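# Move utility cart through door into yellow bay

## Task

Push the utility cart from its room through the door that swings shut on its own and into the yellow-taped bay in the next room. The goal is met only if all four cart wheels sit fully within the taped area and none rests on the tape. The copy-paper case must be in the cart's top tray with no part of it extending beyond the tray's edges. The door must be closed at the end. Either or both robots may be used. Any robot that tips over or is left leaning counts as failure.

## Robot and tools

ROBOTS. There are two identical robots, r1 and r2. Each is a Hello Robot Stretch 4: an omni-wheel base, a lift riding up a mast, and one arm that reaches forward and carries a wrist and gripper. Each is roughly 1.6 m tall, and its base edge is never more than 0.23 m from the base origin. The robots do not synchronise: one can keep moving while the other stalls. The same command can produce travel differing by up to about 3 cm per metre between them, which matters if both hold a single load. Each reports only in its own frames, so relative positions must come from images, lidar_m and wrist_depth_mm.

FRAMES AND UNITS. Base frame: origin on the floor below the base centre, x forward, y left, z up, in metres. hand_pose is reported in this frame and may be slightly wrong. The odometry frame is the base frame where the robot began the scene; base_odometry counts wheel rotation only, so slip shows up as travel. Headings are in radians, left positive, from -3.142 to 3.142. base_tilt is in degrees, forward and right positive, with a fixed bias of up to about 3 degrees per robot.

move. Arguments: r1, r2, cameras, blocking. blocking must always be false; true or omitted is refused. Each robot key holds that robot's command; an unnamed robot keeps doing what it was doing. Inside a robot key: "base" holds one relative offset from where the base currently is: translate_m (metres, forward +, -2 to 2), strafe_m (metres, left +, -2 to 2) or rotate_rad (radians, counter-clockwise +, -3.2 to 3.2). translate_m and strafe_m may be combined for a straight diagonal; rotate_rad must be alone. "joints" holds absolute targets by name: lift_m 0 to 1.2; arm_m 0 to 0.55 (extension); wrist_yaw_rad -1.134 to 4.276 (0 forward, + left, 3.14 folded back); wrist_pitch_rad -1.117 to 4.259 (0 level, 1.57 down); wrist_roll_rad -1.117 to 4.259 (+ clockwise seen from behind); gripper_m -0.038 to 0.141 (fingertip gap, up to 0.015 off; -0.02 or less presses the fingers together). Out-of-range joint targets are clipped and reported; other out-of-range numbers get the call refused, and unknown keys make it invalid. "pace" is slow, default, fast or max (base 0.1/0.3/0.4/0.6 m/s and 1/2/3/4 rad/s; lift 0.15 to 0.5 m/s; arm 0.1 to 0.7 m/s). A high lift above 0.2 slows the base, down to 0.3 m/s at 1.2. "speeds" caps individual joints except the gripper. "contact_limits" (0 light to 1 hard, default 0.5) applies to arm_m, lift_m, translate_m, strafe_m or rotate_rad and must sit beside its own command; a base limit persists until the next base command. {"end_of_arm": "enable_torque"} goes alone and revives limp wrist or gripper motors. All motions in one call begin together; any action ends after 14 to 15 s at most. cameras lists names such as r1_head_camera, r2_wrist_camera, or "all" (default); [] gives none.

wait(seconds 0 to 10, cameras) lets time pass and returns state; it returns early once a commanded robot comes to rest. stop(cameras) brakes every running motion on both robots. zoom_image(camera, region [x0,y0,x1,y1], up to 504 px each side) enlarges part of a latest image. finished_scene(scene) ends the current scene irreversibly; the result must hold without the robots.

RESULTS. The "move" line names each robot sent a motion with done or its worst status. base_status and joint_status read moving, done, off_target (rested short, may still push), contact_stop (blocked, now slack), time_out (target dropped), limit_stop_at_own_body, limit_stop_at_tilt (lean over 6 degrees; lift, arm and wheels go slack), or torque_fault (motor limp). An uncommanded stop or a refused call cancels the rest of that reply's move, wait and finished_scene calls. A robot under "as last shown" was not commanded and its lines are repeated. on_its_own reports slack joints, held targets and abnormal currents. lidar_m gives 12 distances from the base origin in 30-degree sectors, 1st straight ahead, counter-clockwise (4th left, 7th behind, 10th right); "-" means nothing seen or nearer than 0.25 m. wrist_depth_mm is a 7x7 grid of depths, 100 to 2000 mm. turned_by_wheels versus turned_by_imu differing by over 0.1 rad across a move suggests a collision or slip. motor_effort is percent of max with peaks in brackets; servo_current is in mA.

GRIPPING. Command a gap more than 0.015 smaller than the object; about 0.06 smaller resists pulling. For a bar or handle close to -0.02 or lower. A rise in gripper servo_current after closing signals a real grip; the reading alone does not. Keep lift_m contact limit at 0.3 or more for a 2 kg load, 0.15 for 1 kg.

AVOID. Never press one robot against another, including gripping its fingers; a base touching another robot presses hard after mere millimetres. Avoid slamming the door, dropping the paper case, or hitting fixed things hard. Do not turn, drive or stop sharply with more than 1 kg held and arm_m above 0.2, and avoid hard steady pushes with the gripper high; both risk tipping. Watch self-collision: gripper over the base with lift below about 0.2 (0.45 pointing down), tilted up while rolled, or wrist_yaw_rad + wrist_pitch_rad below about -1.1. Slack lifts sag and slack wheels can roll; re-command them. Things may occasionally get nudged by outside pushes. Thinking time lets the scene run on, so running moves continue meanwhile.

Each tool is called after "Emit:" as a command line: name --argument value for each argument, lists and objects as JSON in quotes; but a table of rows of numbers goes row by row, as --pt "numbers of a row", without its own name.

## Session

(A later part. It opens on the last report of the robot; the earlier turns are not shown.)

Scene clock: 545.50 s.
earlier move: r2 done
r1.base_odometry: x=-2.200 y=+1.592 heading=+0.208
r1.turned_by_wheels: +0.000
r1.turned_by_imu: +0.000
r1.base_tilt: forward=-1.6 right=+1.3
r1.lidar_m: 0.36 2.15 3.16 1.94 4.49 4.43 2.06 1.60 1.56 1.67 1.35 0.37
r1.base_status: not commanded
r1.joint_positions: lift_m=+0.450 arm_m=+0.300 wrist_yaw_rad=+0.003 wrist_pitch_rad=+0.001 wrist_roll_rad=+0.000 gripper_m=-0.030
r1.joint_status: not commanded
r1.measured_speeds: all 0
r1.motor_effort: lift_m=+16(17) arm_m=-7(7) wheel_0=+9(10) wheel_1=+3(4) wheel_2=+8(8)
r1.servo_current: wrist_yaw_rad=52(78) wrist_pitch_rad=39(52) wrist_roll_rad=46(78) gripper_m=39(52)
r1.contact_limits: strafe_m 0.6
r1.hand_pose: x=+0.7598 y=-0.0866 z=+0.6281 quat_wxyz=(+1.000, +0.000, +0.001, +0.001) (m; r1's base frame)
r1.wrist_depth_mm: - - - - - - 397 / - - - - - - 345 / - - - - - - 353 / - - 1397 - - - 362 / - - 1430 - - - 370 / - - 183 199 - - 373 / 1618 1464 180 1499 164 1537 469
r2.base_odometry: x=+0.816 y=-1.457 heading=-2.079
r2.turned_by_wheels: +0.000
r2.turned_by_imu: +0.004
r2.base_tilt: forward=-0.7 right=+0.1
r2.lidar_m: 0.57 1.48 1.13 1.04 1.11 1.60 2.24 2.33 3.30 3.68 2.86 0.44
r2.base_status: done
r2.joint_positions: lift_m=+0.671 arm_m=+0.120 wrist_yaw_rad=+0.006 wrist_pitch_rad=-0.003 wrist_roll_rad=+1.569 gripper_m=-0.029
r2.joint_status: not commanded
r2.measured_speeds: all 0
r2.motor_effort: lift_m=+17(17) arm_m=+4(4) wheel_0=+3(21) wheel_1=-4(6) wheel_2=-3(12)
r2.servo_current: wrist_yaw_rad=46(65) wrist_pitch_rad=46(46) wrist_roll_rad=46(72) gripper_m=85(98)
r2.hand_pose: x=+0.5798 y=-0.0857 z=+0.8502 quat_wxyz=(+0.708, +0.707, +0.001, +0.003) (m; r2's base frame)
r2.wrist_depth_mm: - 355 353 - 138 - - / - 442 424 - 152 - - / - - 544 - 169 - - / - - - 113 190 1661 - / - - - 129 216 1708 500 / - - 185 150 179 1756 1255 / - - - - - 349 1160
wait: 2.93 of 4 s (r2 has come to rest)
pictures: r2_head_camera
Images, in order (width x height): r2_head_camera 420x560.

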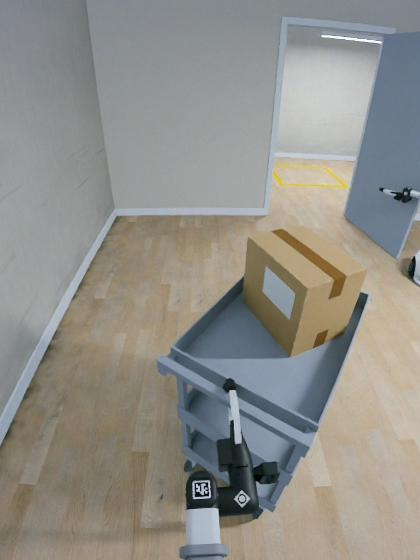

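Emit:
move --r2 '{"base":{"strafe_m":-0.25,"translate_m":0.4}}' --blocking false --cameras '[]'

Emit:
wait --seconds 4 --cameras '["r2_head_camera"]'

Scene clock: 550.57 s.
move: r2 moving
r1: as last shown
r1.lidar_m: 0.36 2.16 3.15 1.90 4.51 4.43 2.09 1.59 1.56 1.66 1.36 0.38
r1.motor_effort: lift_m=+17(17) arm_m=-7(7) wheel_0=+10(10) wheel_1=+3(4) wheel_2=+8(8)
r1.servo_current: wrist_yaw_rad=65(65) wrist_pitch_rad=39(52) wrist_roll_rad=46(52) gripper_m=46(46)
r1.contact_limits: strafe_m 0.6
r1.wrist_depth_mm: - - - - - - 397 / - - - - - - 343 / - - - - - - 353 / - - 1366 - - - 366 / - - 1430 - - - 373 / - - 183 200 - - 370 / 1618 1464 179 1464 165 1499 473
r2.base_odometry: x=+0.785 y=-1.474 heading=-2.080
r2.turned_by_wheels: -0.001
r2.turned_by_imu: +0.000
r2.base_tilt: forward=-0.7 right=+0.1
r2.lidar_m: 0.55 1.53 1.14 1.07 1.11 1.61 2.26 2.39 3.35 3.65 2.81 0.46
r2.base_status: translate_m moving; strafe_m moving
r2.joint_positions: lift_m=+0.671 arm_m=+0.120 wrist_yaw_rad=+0.003 wrist_pitch_rad=-0.003 wrist_roll_rad=+1.569 gripper_m=-0.029
r2.joint_status: not commanded
r2.measured_speeds: translate_m=+0.118 strafe_m=-0.071 rotate_rad=+0.001 lift_m=+0.000 arm_m=+0.000 wrist_yaw_rad=-0.012 wrist_pitch_rad=+0.000 wrist_roll_rad=+0.000
r2.motor_effort: lift_m=+17(17) arm_m=+4(4) wheel_0=+11(17) wheel_1=-5(6) wheel_2=-12(13)
r2.servo_current: wrist_yaw_rad=46(65) wrist_pitch_rad=39(46) wrist_roll_rad=46(52) gripper_m=91(91)
r2.hand_pose: x=+0.5796 y=-0.0865 z=+0.8502 quat_wxyz=(+0.708, +0.707, +0.000, +0.002) (m; r2's base frame)
r2.wrist_depth_mm: - 357 353 - 138 - - / - 436 439 - 152 - - / - - 539 - 169 - - / - - - 113 189 1756 - / - - - 129 215 1708 508 / - - 184 149 179 1708 1255 / - - - - - 351 1182
pictures: none
No camera images: "cameras" was empty.

Scene clock: 553.00 s.
earlier move: r2 done
r1.base_odometry: x=-2.200 y=+1.592 heading=+0.208
r1.turned_by_wheels: +0.000
r1.turned_by_imu: +0.000
r1.base_tilt: forward=-1.6 right=+1.3
r1.lidar_m: 0.35 2.14 3.16 1.47 4.50 4.43 2.05 1.61 1.55 1.67 1.38 0.36
r1.base_status: not commanded
r1.joint_positions: lift_m=+0.450 arm_m=+0.300 wrist_yaw_rad=+0.003 wrist_pitch_rad=+0.001 wrist_roll_rad=+0.000 gripper_m=-0.030
r1.joint_status: not commanded
r1.measured_speeds: all 0
r1.motor_effort: lift_m=+16(17) arm_m=-7(7) wheel_0=+10(10) wheel_1=+3(4) wheel_2=+8(8)
r1.servo_current: wrist_yaw_rad=46(72) wrist_pitch_rad=39(52) wrist_roll_rad=39(65) gripper_m=46(52)
r1.contact_limits: strafe_m 0.6
r1.hand_pose: x=+0.7598 y=-0.0866 z=+0.6281 quat_wxyz=(+1.000, +0.000, +0.001, +0.001) (m; r1's base frame)
r1.wrist_depth_mm: - - - - - - 397 / - - - - - - 343 / - - - - - - 353 / - - 1397 - - - 364 / - - 1397 - - - 370 / - - 183 199 - - 375 / 1618 1430 179 1499 164 1537 473
r2.base_odometry: x=+0.403 y=-1.684 heading=-2.080
r2.turned_by_wheels: +0.000
r2.turned_by_imu: -0.001
r2.base_tilt: forward=-0.7 right=+0.0
r2.lidar_m: 0.57 1.82 1.35 1.30 1.35 1.95 2.65 2.76 3.55 3.43 2.37 0.44
r2.base_status: done
r2.joint_positions: lift_m=+0.671 arm_m=+0.120 wrist_yaw_rad=-0.001 wrist_pitch_rad=-0.003 wrist_roll_rad=+1.569 gripper_m=-0.029
r2.joint_status: not commanded
r2.measured_speeds: all 0
r2.motor_effort: lift_m=+17(17) arm_m=+3(4) wheel_0=-2(17) wheel_1=-6(8) wheel_2=-4(16)
r2.servo_current: wrist_yaw_rad=52(65) wrist_pitch_rad=46(52) wrist_roll_rad=46(59) gripper_m=78(91)
r2.hand_pose: x=+0.5792 y=-0.0878 z=+0.8502 quat_wxyz=(+0.708, +0.707, -0.002, +0.001) (m; r2's base frame)
r2.wrist_depth_mm: - 347 347 - 132 - - / - 462 436 - 147 - - / - - 580 - 164 - - / - - - 104 186 1618 - / - - - 123 216 1708 496 / - - 185 147 179 1708 1255 / - - - - 349 347 359
wait: 2.43 of 4 s (r2 has come to rest)
pictures: r2_head_camera
Images, in order (width x height): r2_head_camera 420x560.

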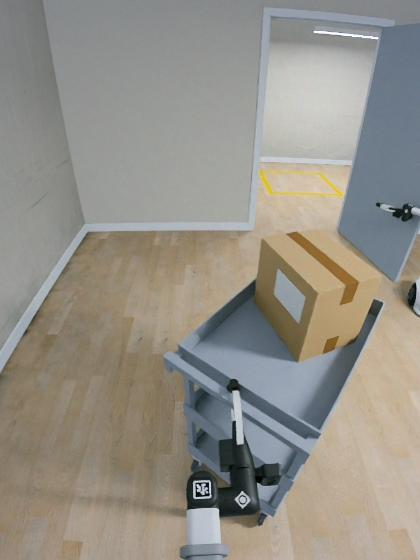

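Emit:
move --r2 '{"base":{"strafe_m":-0.4,"translate_m":0.1}}' --blocking false --cameras '[]'

Emit:
wait --seconds 4 --cameras '["r2_head_camera","r1_head_left_camera"]'

Scene clock: 558.60 s.
move: r2 moving
r1: as last shown
r1.lidar_m: 0.34 2.15 3.16 1.47 4.50 4.42 2.02 1.57 1.55 1.66 1.36 0.38
r1.motor_effort: lift_m=+17(17) arm_m=-7(7) wheel_0=+9(10) wheel_1=+3(3) wheel_2=+8(8)
r1.servo_current: wrist_yaw_rad=39(59) wrist_pitch_rad=39(52) wrist_roll_rad=46(65) gripper_m=46(52)
r1.contact_limits: strafe_m 0.6
r1.wrist_depth_mm: - - - - - - 397 / - - - - - - 343 / - - - - - - 355 / - - 1430 - - - 366 / - - 1464 - - - 370 / - - 183 199 - - 373 / 1661 1430 180 1464 165 1464 473
r2.base_odometry: x=+0.372 y=-1.676 heading=-2.080
r2.turned_by_wheels: +0.000
r2.turned_by_imu: +0.002
r2.base_tilt: forward=-0.7 right=+0.1
r2.lidar_m: 0.54 1.87 1.38 1.36 1.37 1.97 2.66 2.79 3.52 3.38 2.36 0.41
r2.base_status: translate_m moving; strafe_m moving
r2.joint_positions: lift_m=+0.671 arm_m=+0.120 wrist_yaw_rad=+0.003 wrist_pitch_rad=-0.003 wrist_roll_rad=+1.569 gripper_m=-0.029
r2.joint_status: not commanded
r2.measured_speeds: translate_m=+0.032 strafe_m=-0.122 rotate_rad=+0.008 lift_m=+0.000 arm_m=+0.000 wrist_yaw_rad=+0.021 wrist_pitch_rad=+0.000 wrist_roll_rad=+0.000
r2.motor_effort: lift_m=+17(17) arm_m=+4(4) wheel_0=+14(17) wheel_1=-7(10) wheel_2=-6(11)
r2.servo_current: wrist_yaw_rad=52(59) wrist_pitch_rad=39(46) wrist_roll_rad=46(65) gripper_m=85(91)
r2.hand_pose: x=+0.5795 y=-0.0866 z=+0.8502 quat_wxyz=(+0.708, +0.707, +0.000, +0.002) (m; r2's base frame)
r2.wrist_depth_mm: - 359 - - 124 - - / - 462 436 - 141 - - / - - 597 - 159 - - / - - - 103 182 1576 - / - - - 121 212 1756 492 / - - 184 146 180 1708 1229 / - - - - 355 353 359
pictures: none
No camera images: "cameras" was empty.

Scene clock: 560.93 s.
earlier move: r2 done
r1.base_odometry: x=-2.200 y=+1.592 heading=+0.208
r1.turned_by_wheels: +0.000
r1.turned_by_imu: +0.000
r1.base_tilt: forward=-1.6 right=+1.2
r1.lidar_m: 0.34 2.13 1.39 1.14 2.03 4.44 2.08 1.57 1.56 1.69 1.38 0.36
r1.base_status: not commanded
r1.joint_positions: lift_m=+0.450 arm_m=+0.300 wrist_yaw_rad=+0.003 wrist_pitch_rad=+0.001 wrist_roll_rad=+0.000 gripper_m=-0.030
r1.joint_status: not commanded
r1.measured_speeds: all 0
r1.motor_effort: lift_m=+17(17) arm_m=-7(7) wheel_0=+9(10) wheel_1=+3(4) wheel_2=+8(8)
r1.servo_current: wrist_yaw_rad=39(65) wrist_pitch_rad=39(52) wrist_roll_rad=52(65) gripper_m=46(52)
r1.contact_limits: strafe_m 0.6
r1.hand_pose: x=+0.7598 y=-0.0866 z=+0.6281 quat_wxyz=(+1.000, +0.000, +0.001, +0.001) (m; r1's base frame)
r1.wrist_depth_mm: - - - - - - 397 / - - - - - - 343 / - - - - - - 353 / - - 1430 - - - 368 / - - 1430 - - - 368 / - - 182 200 - - 373 / 1618 1430 180 1464 164 1499 473
r2.base_odometry: x=+0.005 y=-1.577 heading=-2.081
r2.turned_by_wheels: -0.001
r2.turned_by_imu: +0.001
r2.base_tilt: forward=-0.7 right=+0.1
r2.lidar_m: 0.54 2.35 1.73 1.69 1.75 2.56 2.77 2.92 3.12 3.02 2.06 0.49
r2.base_status: done
r2.joint_positions: lift_m=+0.671 arm_m=+0.120 wrist_yaw_rad=+0.005 wrist_pitch_rad=-0.003 wrist_roll_rad=+1.569 gripper_m=-0.029
r2.joint_status: not commanded
r2.measured_speeds: all 0
r2.motor_effort: lift_m=+17(17) arm_m=+4(4) wheel_0=+3(20) wheel_1=-2(10) wheel_2=-3(11)
r2.servo_current: wrist_yaw_rad=46(65) wrist_pitch_rad=46(52) wrist_roll_rad=46(65) gripper_m=91(91)
r2.hand_pose: x=+0.5797 y=-0.0860 z=+0.8503 quat_wxyz=(+0.708, +0.707, +0.001, +0.003) (m; r2's base frame)
r2.wrist_depth_mm: - - 504 125 178 683 - / - 466 427 130 186 732 - / - - 452 137 196 - - / - - 539 147 207 - - / - - - 155 222 - - / - - 185 170 180 1708 508 / - - - - - 1756 1255
wait: 2.33 of 4 s (r2 has come to rest)
pictures: r1_head_left_camera, r2_head_camera
Images, in order (width x height): r1_head_left_camera 420x672, r2_head_camera 420x560.

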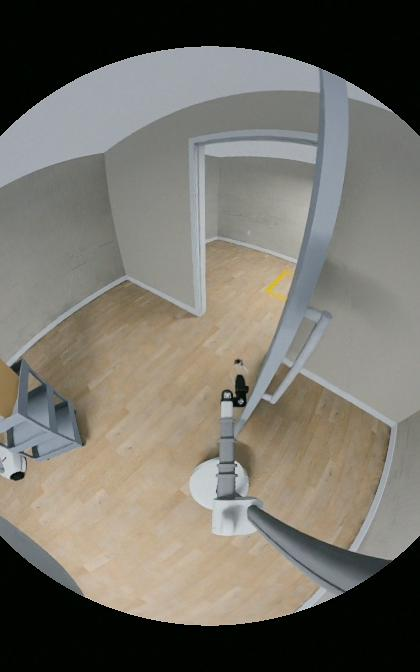

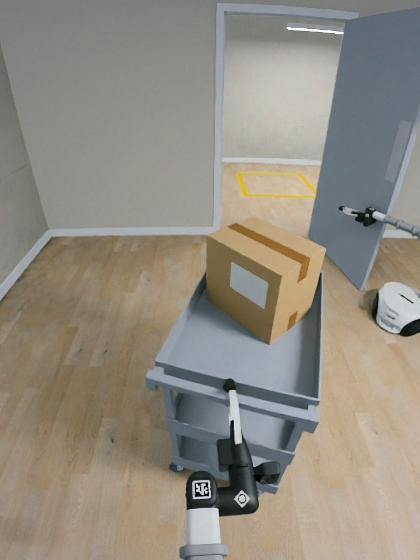

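Emit:
move --blocking false --r2 '{"base":{"translate_m":0.3,"strafe_m":-0.2}}' --cameras '[]'

Emit:
wait --seconds 4 --cameras '["r2_head_camera"]'

Scene clock: 579.00 s.
move: r2 moving
r1: as last shown
r1.turned_by_imu: -0.001
r1.base_tilt: forward=-1.6 right=+1.3
r1.lidar_m: 0.36 2.13 1.32 1.11 2.02 4.43 2.06 1.59 1.57 1.70 1.36 0.37
r1.motor_effort: lift_m=+17(17) arm_m=-7(7) wheel_0=+10(10) wheel_1=+3(3) wheel_2=+8(8)
r1.servo_current: wrist_yaw_rad=39(65) wrist_pitch_rad=39(52) wrist_roll_rad=46(59) gripper_m=46(46)
r1.contact_limits: strafe_m 0.6
r1.wrist_depth_mm: - - - - - - 399 / - - - - - - 343 / - - - - - - 355 / - - 1366 - - - 366 / - - 1430 - - - 368 / - - 183 198 - - 375 / 1618 1430 180 1464 164 1499 477
r2.base_odometry: x=-0.026 y=-1.593 heading=-2.081
r2.turned_by_wheels: -0.001
r2.turned_by_imu: +0.002
r2.base_tilt: forward=-0.8 right=+0.1
r2.lidar_m: 0.53 2.39 1.78 1.72 1.77 2.57 2.81 2.93 3.13 3.02 2.03 0.50
r2.base_status: translate_m moving; strafe_m moving
r2.joint_positions: lift_m=+0.671 arm_m=+0.120 wrist_yaw_rad=+0.002 wrist_pitch_rad=-0.003 wrist_roll_rad=+1.569 gripper_m=-0.029
r2.joint_status: not commanded
r2.measured_speeds: translate_m=+0.114 strafe_m=-0.074 rotate_rad=-0.006 lift_m=+0.000 arm_m=+0.000 wrist_yaw_rad=-0.031 wrist_pitch_rad=+0.000 wrist_roll_rad=+0.000
r2.motor_effort: lift_m=+17(17) arm_m=+4(4) wheel_0=+12(17) wheel_1=-7(7) wheel_2=-14(15)
r2.servo_current: wrist_yaw_rad=52(59) wrist_pitch_rad=52(52) wrist_roll_rad=52(52) gripper_m=91(91)
r2.hand_pose: x=+0.5794 y=-0.0869 z=+0.8503 quat_wxyz=(+0.708, +0.707, -0.001, +0.002) (m; r2's base frame)
r2.wrist_depth_mm: - - 517 126 179 676 - / - 473 433 131 187 741 - / - 480 449 139 198 - - / - - 530 147 208 - - / - - - 155 220 - - / - - 185 167 177 1708 500 / - - - - - 1464 1255
pictures: none
No camera images: "cameras" was empty.

Scene clock: 581.07 s.
earlier move: r2 done
r1.base_odometry: x=-2.200 y=+1.592 heading=+0.208
r1.turned_by_wheels: +0.000
r1.turned_by_imu: +0.000
r1.base_tilt: forward=-1.6 right=+1.2
r1.lidar_m: 0.33 2.14 0.84 0.81 1.75 4.43 2.07 1.60 1.56 1.69 1.36 0.39
r1.base_status: not commanded
r1.joint_positions: lift_m=+0.450 arm_m=+0.300 wrist_yaw_rad=+0.003 wrist_pitch_rad=+0.001 wrist_roll_rad=+0.000 gripper_m=-0.030
r1.joint_status: not commanded
r1.measured_speeds: all 0
r1.motor_effort: lift_m=+16(17) arm_m=-7(7) wheel_0=+10(10) wheel_1=+3(4) wheel_2=+8(8)
r1.servo_current: wrist_yaw_rad=52(65) wrist_pitch_rad=39(52) wrist_roll_rad=59(65) gripper_m=39(52)
r1.contact_limits: strafe_m 0.6
r1.hand_pose: x=+0.7598 y=-0.0866 z=+0.6281 quat_wxyz=(+1.000, +0.000, +0.001, +0.001) (m; r1's base frame)
r1.wrist_depth_mm: - - - - - - 399 / - - - - - - 343 / - - - - - - 353 / - - 1430 - - - 366 / - - 1464 - - - 370 / - - 182 200 - - 373 / 1618 1430 179 1464 164 1499 473
r2.base_odometry: x=-0.316 y=-1.741 heading=-2.081
r2.turned_by_wheels: +0.000
r2.turned_by_imu: -0.001
r2.base_tilt: forward=-0.7 right=+0.1
r2.lidar_m: 0.56 2.63 1.97 1.89 2.01 2.82 3.10 3.23 2.95 2.85 1.66 0.49
r2.base_status: done
r2.joint_positions: lift_m=+0.671 arm_m=+0.120 wrist_yaw_rad=-0.002 wrist_pitch_rad=-0.003 wrist_roll_rad=+1.569 gripper_m=-0.029
r2.joint_status: not commanded
r2.measured_speeds: all 0
r2.motor_effort: lift_m=+17(17) arm_m=+4(4) wheel_0=-2(17) wheel_1=-4(8) wheel_2=-6(18)
r2.servo_current: wrist_yaw_rad=46(59) wrist_pitch_rad=39(52) wrist_roll_rad=52(59) gripper_m=91(91)
r2.hand_pose: x=+0.5791 y=-0.0880 z=+0.8503 quat_wxyz=(+0.708, +0.707, -0.002, +0.000) (m; r2's base frame)
r2.wrist_depth_mm: - - 477 120 172 683 - / - 430 418 126 182 750 - / - - 462 135 194 - - / - - 559 144 206 - - / - - - 153 223 - - / - - 184 167 179 1756 512 / - - - - - 1661 1255
wait: 2.07 of 4 s (r2 has come to rest)
pictures: r2_head_camera
Images, in order (width x height): r2_head_camera 420x560.

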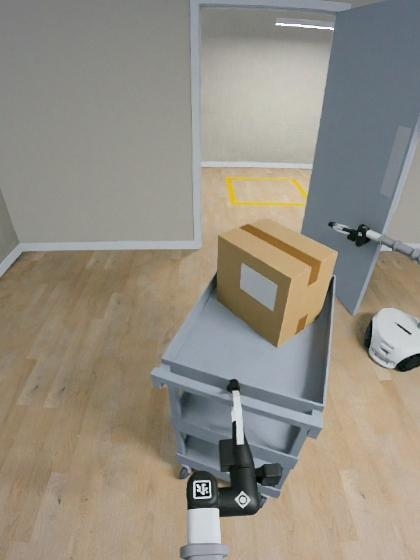

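Emit:
move --blocking false --r2 '{"base":{"strafe_m":-0.17}}' --cameras '[]'

Emit:
wait --seconds 4 --cameras '["r2_head_camera"]'

Scene clock: 587.77 s.
move: r2 moving
r1: as last shown
r1.base_tilt: forward=-1.6 right=+1.3
r1.lidar_m: 0.33 2.16 0.82 0.81 1.65 4.43 2.04 1.60 1.57 1.70 1.36 0.36
r1.motor_effort: lift_m=+16(17) arm_m=-7(7) wheel_0=+9(10) wheel_1=+3(4) wheel_2=+8(8)
r1.servo_current: wrist_yaw_rad=59(59) wrist_pitch_rad=46(46) wrist_roll_rad=46(59) gripper_m=39(46)
r1.contact_limits: strafe_m 0.6
r1.wrist_depth_mm: - - - - - - 399 / - - - - - - 345 / - - - - - - 355 / - - 1430 - - - 364 / - - 1430 - - - 370 / - - 183 200 - - 373 / 1661 1464 180 1464 165 1499 477
r2.base_odometry: x=-0.347 y=-1.723 heading=-2.081
r2.turned_by_wheels: +0.001
r2.turned_by_imu: +0.002
r2.base_tilt: forward=-0.6 right=+0.1
r2.lidar_m: 0.55 2.67 1.99 1.93 2.04 2.89 3.09 3.24 2.90 2.82 1.68 0.50
r2.base_status: strafe_m moving
r2.joint_positions: lift_m=+0.671 arm_m=+0.120 wrist_yaw_rad=+0.004 wrist_pitch_rad=-0.003 wrist_roll_rad=+1.569 gripper_m=-0.029
r2.joint_status: not commanded
r2.measured_speeds: translate_m=-0.001 strafe_m=-0.140 rotate_rad=+0.005 lift_m=+0.000 arm_m=+0.000 wrist_yaw_rad=+0.013 wrist_pitch_rad=+0.000 wrist_roll_rad=+0.000
r2.motor_effort: lift_m=+17(17) arm_m=+4(4) wheel_0=+17(18) wheel_1=-9(10) wheel_2=+0(5)
r2.servo_current: wrist_yaw_rad=52(59) wrist_pitch_rad=39(46) wrist_roll_rad=46(52) gripper_m=85(91)
r2.hand_pose: x=+0.5797 y=-0.0861 z=+0.8503 quat_wxyz=(+0.708, +0.707, +0.000, +0.003) (m; r2's base frame)
r2.wrist_depth_mm: - 1921 452 114 168 683 - / - 421 410 123 178 699 - / - - 455 131 191 - - / - - 564 140 204 - - / - - - 152 219 1808 - / - - 186 165 177 1756 508 / - - - - - 1499 1255
pictures: none
No camera images: "cameras" was empty.

Scene clock: 589.10 s.
earlier move: r2 done
r1.base_odometry: x=-2.200 y=+1.592 heading=+0.208
r1.turned_by_wheels: +0.000
r1.turned_by_imu: +0.000
r1.base_tilt: forward=-1.6 right=+1.2
r1.lidar_m: 0.35 2.15 0.72 0.75 1.55 4.44 2.07 1.62 1.58 1.68 1.36 0.35
r1.base_status: not commanded
r1.joint_positions: lift_m=+0.450 arm_m=+0.300 wrist_yaw_rad=+0.003 wrist_pitch_rad=+0.001 wrist_roll_rad=+0.000 gripper_m=-0.030
r1.joint_status: not commanded
r1.measured_speeds: all 0
r1.motor_effort: lift_m=+17(17) arm_m=-7(7) wheel_0=+10(10) wheel_1=+3(4) wheel_2=+8(8)
r1.servo_current: wrist_yaw_rad=52(65) wrist_pitch_rad=39(46) wrist_roll_rad=26(72) gripper_m=46(52)
r1.contact_limits: strafe_m 0.6
r1.hand_pose: x=+0.7598 y=-0.0866 z=+0.6281 quat_wxyz=(+1.000, +0.000, +0.001, +0.001) (m; r1's base frame)
r1.wrist_depth_mm: - - - - - - 397 / - - - - - - 343 / - - - - - - 353 / - - 1397 - - - 366 / - - 1464 - - - 370 / - - 182 199 - - 370 / 1618 1430 179 1464 165 1499 473
r2.base_odometry: x=-0.464 y=-1.658 heading=-2.081
r2.turned_by_wheels: -0.001
r2.turned_by_imu: +0.000
r2.base_tilt: forward=-0.7 right=+0.1
r2.lidar_m: 0.53 2.86 2.11 2.06 2.19 3.07 3.08 3.22 2.76 2.65 1.59 0.51
r2.base_status: done
r2.joint_positions: lift_m=+0.671 arm_m=+0.120 wrist_yaw_rad=+0.005 wrist_pitch_rad=-0.003 wrist_roll_rad=+1.569 gripper_m=-0.029
r2.joint_status: not commanded
r2.measured_speeds: all 0
r2.motor_effort: lift_m=+17(17) arm_m=+4(4) wheel_0=+2(20) wheel_1=-2(10) wheel_2=+0(5)
r2.servo_current: wrist_yaw_rad=46(59) wrist_pitch_rad=39(52) wrist_roll_rad=39(59) gripper_m=85(91)
r2.hand_pose: x=+0.5797 y=-0.0860 z=+0.8503 quat_wxyz=(+0.708, +0.707, +0.000, +0.003) (m; r2's base frame)
r2.wrist_depth_mm: - - - 141 195 - - / - - 517 146 201 759 - / - - 442 151 208 - - / - - 492 156 216 820 - / - - 585 163 225 - - / - - 185 170 180 1808 - / - - - - - 1464 504
wait: 1.33 of 4 s (r2 has come to rest)
pictures: r2_head_camera
Images, in order (width x height): r2_head_camera 420x560.

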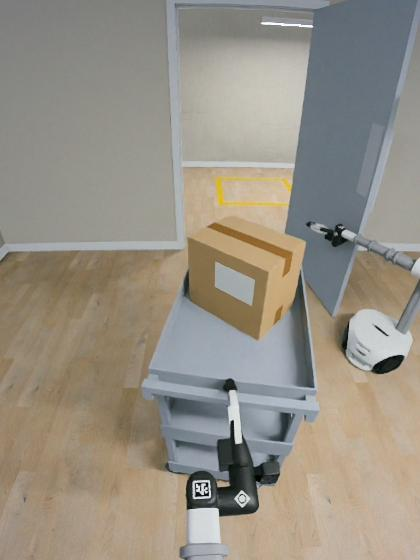

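Emit:
move --blocking false --r2 '{"base":{"translate_m":0.4,"strafe_m":-0.07}}' --cameras '[]'

Emit:
wait --seconds 4 --cameras '["r2_head_camera"]'

Scene clock: 593.90 s.
move: r2 moving
r1: as last shown
r1.base_tilt: forward=-1.6 right=+1.3
r1.lidar_m: 0.31 2.14 0.73 0.75 1.54 4.43 2.05 1.59 1.55 1.67 1.36 0.38
r1.motor_effort: lift_m=+17(17) arm_m=-7(7) wheel_0=+9(10) wheel_1=+3(3) wheel_2=+8(8)
r1.servo_current: wrist_yaw_rad=39(65) wrist_pitch_rad=39(46) wrist_roll_rad=52(65) gripper_m=52(52)
r1.contact_limits: strafe_m 0.6
r1.wrist_depth_mm: - - - - - - 399 / - - - - - - 343 / - - - - - - 351 / - - 1397 - - - 364 / - - 1397 - - - 370 / - - 182 198 - - 373 / 1618 1430 180 1464 164 1499 473
r2.base_odometry: x=-0.484 y=-1.682 heading=-2.082
r2.turned_by_wheels: +0.000
r2.turned_by_imu: +0.001
r2.base_tilt: forward=-0.7 right=+0.1
r2.lidar_m: 0.53 2.83 2.14 2.07 2.20 3.05 3.11 3.27 2.76 2.65 1.58 0.53
r2.base_status: translate_m moving; strafe_m moving
r2.joint_positions: lift_m=+0.671 arm_m=+0.120 wrist_yaw_rad=+0.000 wrist_pitch_rad=-0.003 wrist_roll_rad=+1.569 gripper_m=-0.029
r2.joint_status: not commanded
r2.measured_speeds: translate_m=+0.122 strafe_m=-0.023 rotate_rad=-0.001 lift_m=+0.000 arm_m=+0.000 wrist_yaw_rad=-0.017 wrist_pitch_rad=+0.000 wrist_roll_rad=+0.000
r2.motor_effort: lift_m=+17(17) arm_m=+3(4) wheel_0=+9(14) wheel_1=+7(9) wheel_2=-16(19)
r2.servo_current: wrist_yaw_rad=46(52) wrist_pitch_rad=39(46) wrist_roll_rad=46(52) gripper_m=85(91)
r2.hand_pose: x=+0.5793 y=-0.0874 z=+0.8503 quat_wxyz=(+0.708, +0.707, -0.001, +0.001) (m; r2's base frame)
r2.wrist_depth_mm: - - - 141 195 - - / - - 521 146 201 750 - / - - 442 150 208 - - / - - 492 156 216 831 - / - - 580 163 224 - - / - - 185 168 179 1808 - / - - - - - 1576 500
pictures: none
No camera images: "cameras" was empty.

Scene clock: 596.23 s.
earlier move: r2 done
r1.base_odometry: x=-2.200 y=+1.592 heading=+0.208
r1.turned_by_wheels: +0.000
r1.turned_by_imu: +0.000
r1.base_tilt: forward=-1.5 right=+1.3
r1.lidar_m: 0.33 0.60 0.47 0.67 1.37 4.43 2.07 1.60 1.56 1.70 1.36 0.38
r1.base_status: not commanded
r1.joint_positions: lift_m=+0.450 arm_m=+0.300 wrist_yaw_rad=+0.003 wrist_pitch_rad=+0.001 wrist_roll_rad=+0.000 gripper_m=-0.030
r1.joint_status: not commanded
r1.measured_speeds: all 0
r1.motor_effort: lift_m=+17(17) arm_m=-7(7) wheel_0=+10(10) wheel_1=+3(4) wheel_2=+8(8)
r1.servo_current: wrist_yaw_rad=46(72) wrist_pitch_rad=39(46) wrist_roll_rad=46(65) gripper_m=46(52)
r1.contact_limits: strafe_m 0.6
r1.hand_pose: x=+0.7598 y=-0.0866 z=+0.6281 quat_wxyz=(+1.000, +0.000, +0.001, +0.001) (m; r1's base frame)
r1.wrist_depth_mm: - - - - - - 397 / - - - - - - 343 / - - - - - - 357 / - - 1430 - - - 366 / - - 1397 - - - 370 / - - 182 199 - - 375 / 1661 1464 180 1464 165 1499 473
r2.base_odometry: x=-0.721 y=-1.972 heading=-2.082
r2.turned_by_wheels: +0.000
r2.turned_by_imu: -0.001
r2.base_tilt: forward=-0.7 right=+0.1
r2.lidar_m: 0.57 2.46 2.17 2.11 2.25 3.17 3.53 3.64 2.71 2.60 1.21 0.47
r2.base_status: done
r2.joint_positions: lift_m=+0.671 arm_m=+0.120 wrist_yaw_rad=-0.003 wrist_pitch_rad=-0.003 wrist_roll_rad=+1.569 gripper_m=-0.029
r2.joint_status: not commanded
r2.measured_speeds: all 0
r2.motor_effort: lift_m=+17(17) arm_m=+4(4) wheel_0=+0(14) wheel_1=+1(9) wheel_2=-5(19)
r2.servo_current: wrist_yaw_rad=52(59) wrist_pitch_rad=46(52) wrist_roll_rad=39(65) gripper_m=85(98)
r2.hand_pose: x=+0.5790 y=-0.0883 z=+0.8503 quat_wxyz=(+0.708, +0.707, -0.002, +0.000) (m; r2's base frame)
r2.wrist_depth_mm: - 421 418 105 159 - - / - 402 397 115 171 - - / - - 477 122 185 - - / - - 615 133 202 - - / - - - 148 220 1808 - / - - 184 164 177 1708 500 / - - - - - 1499 1229
wait: 2.33 of 4 s (r2 has come to rest)
pictures: r2_head_camera
Images, in order (width x height): r2_head_camera 420x560.

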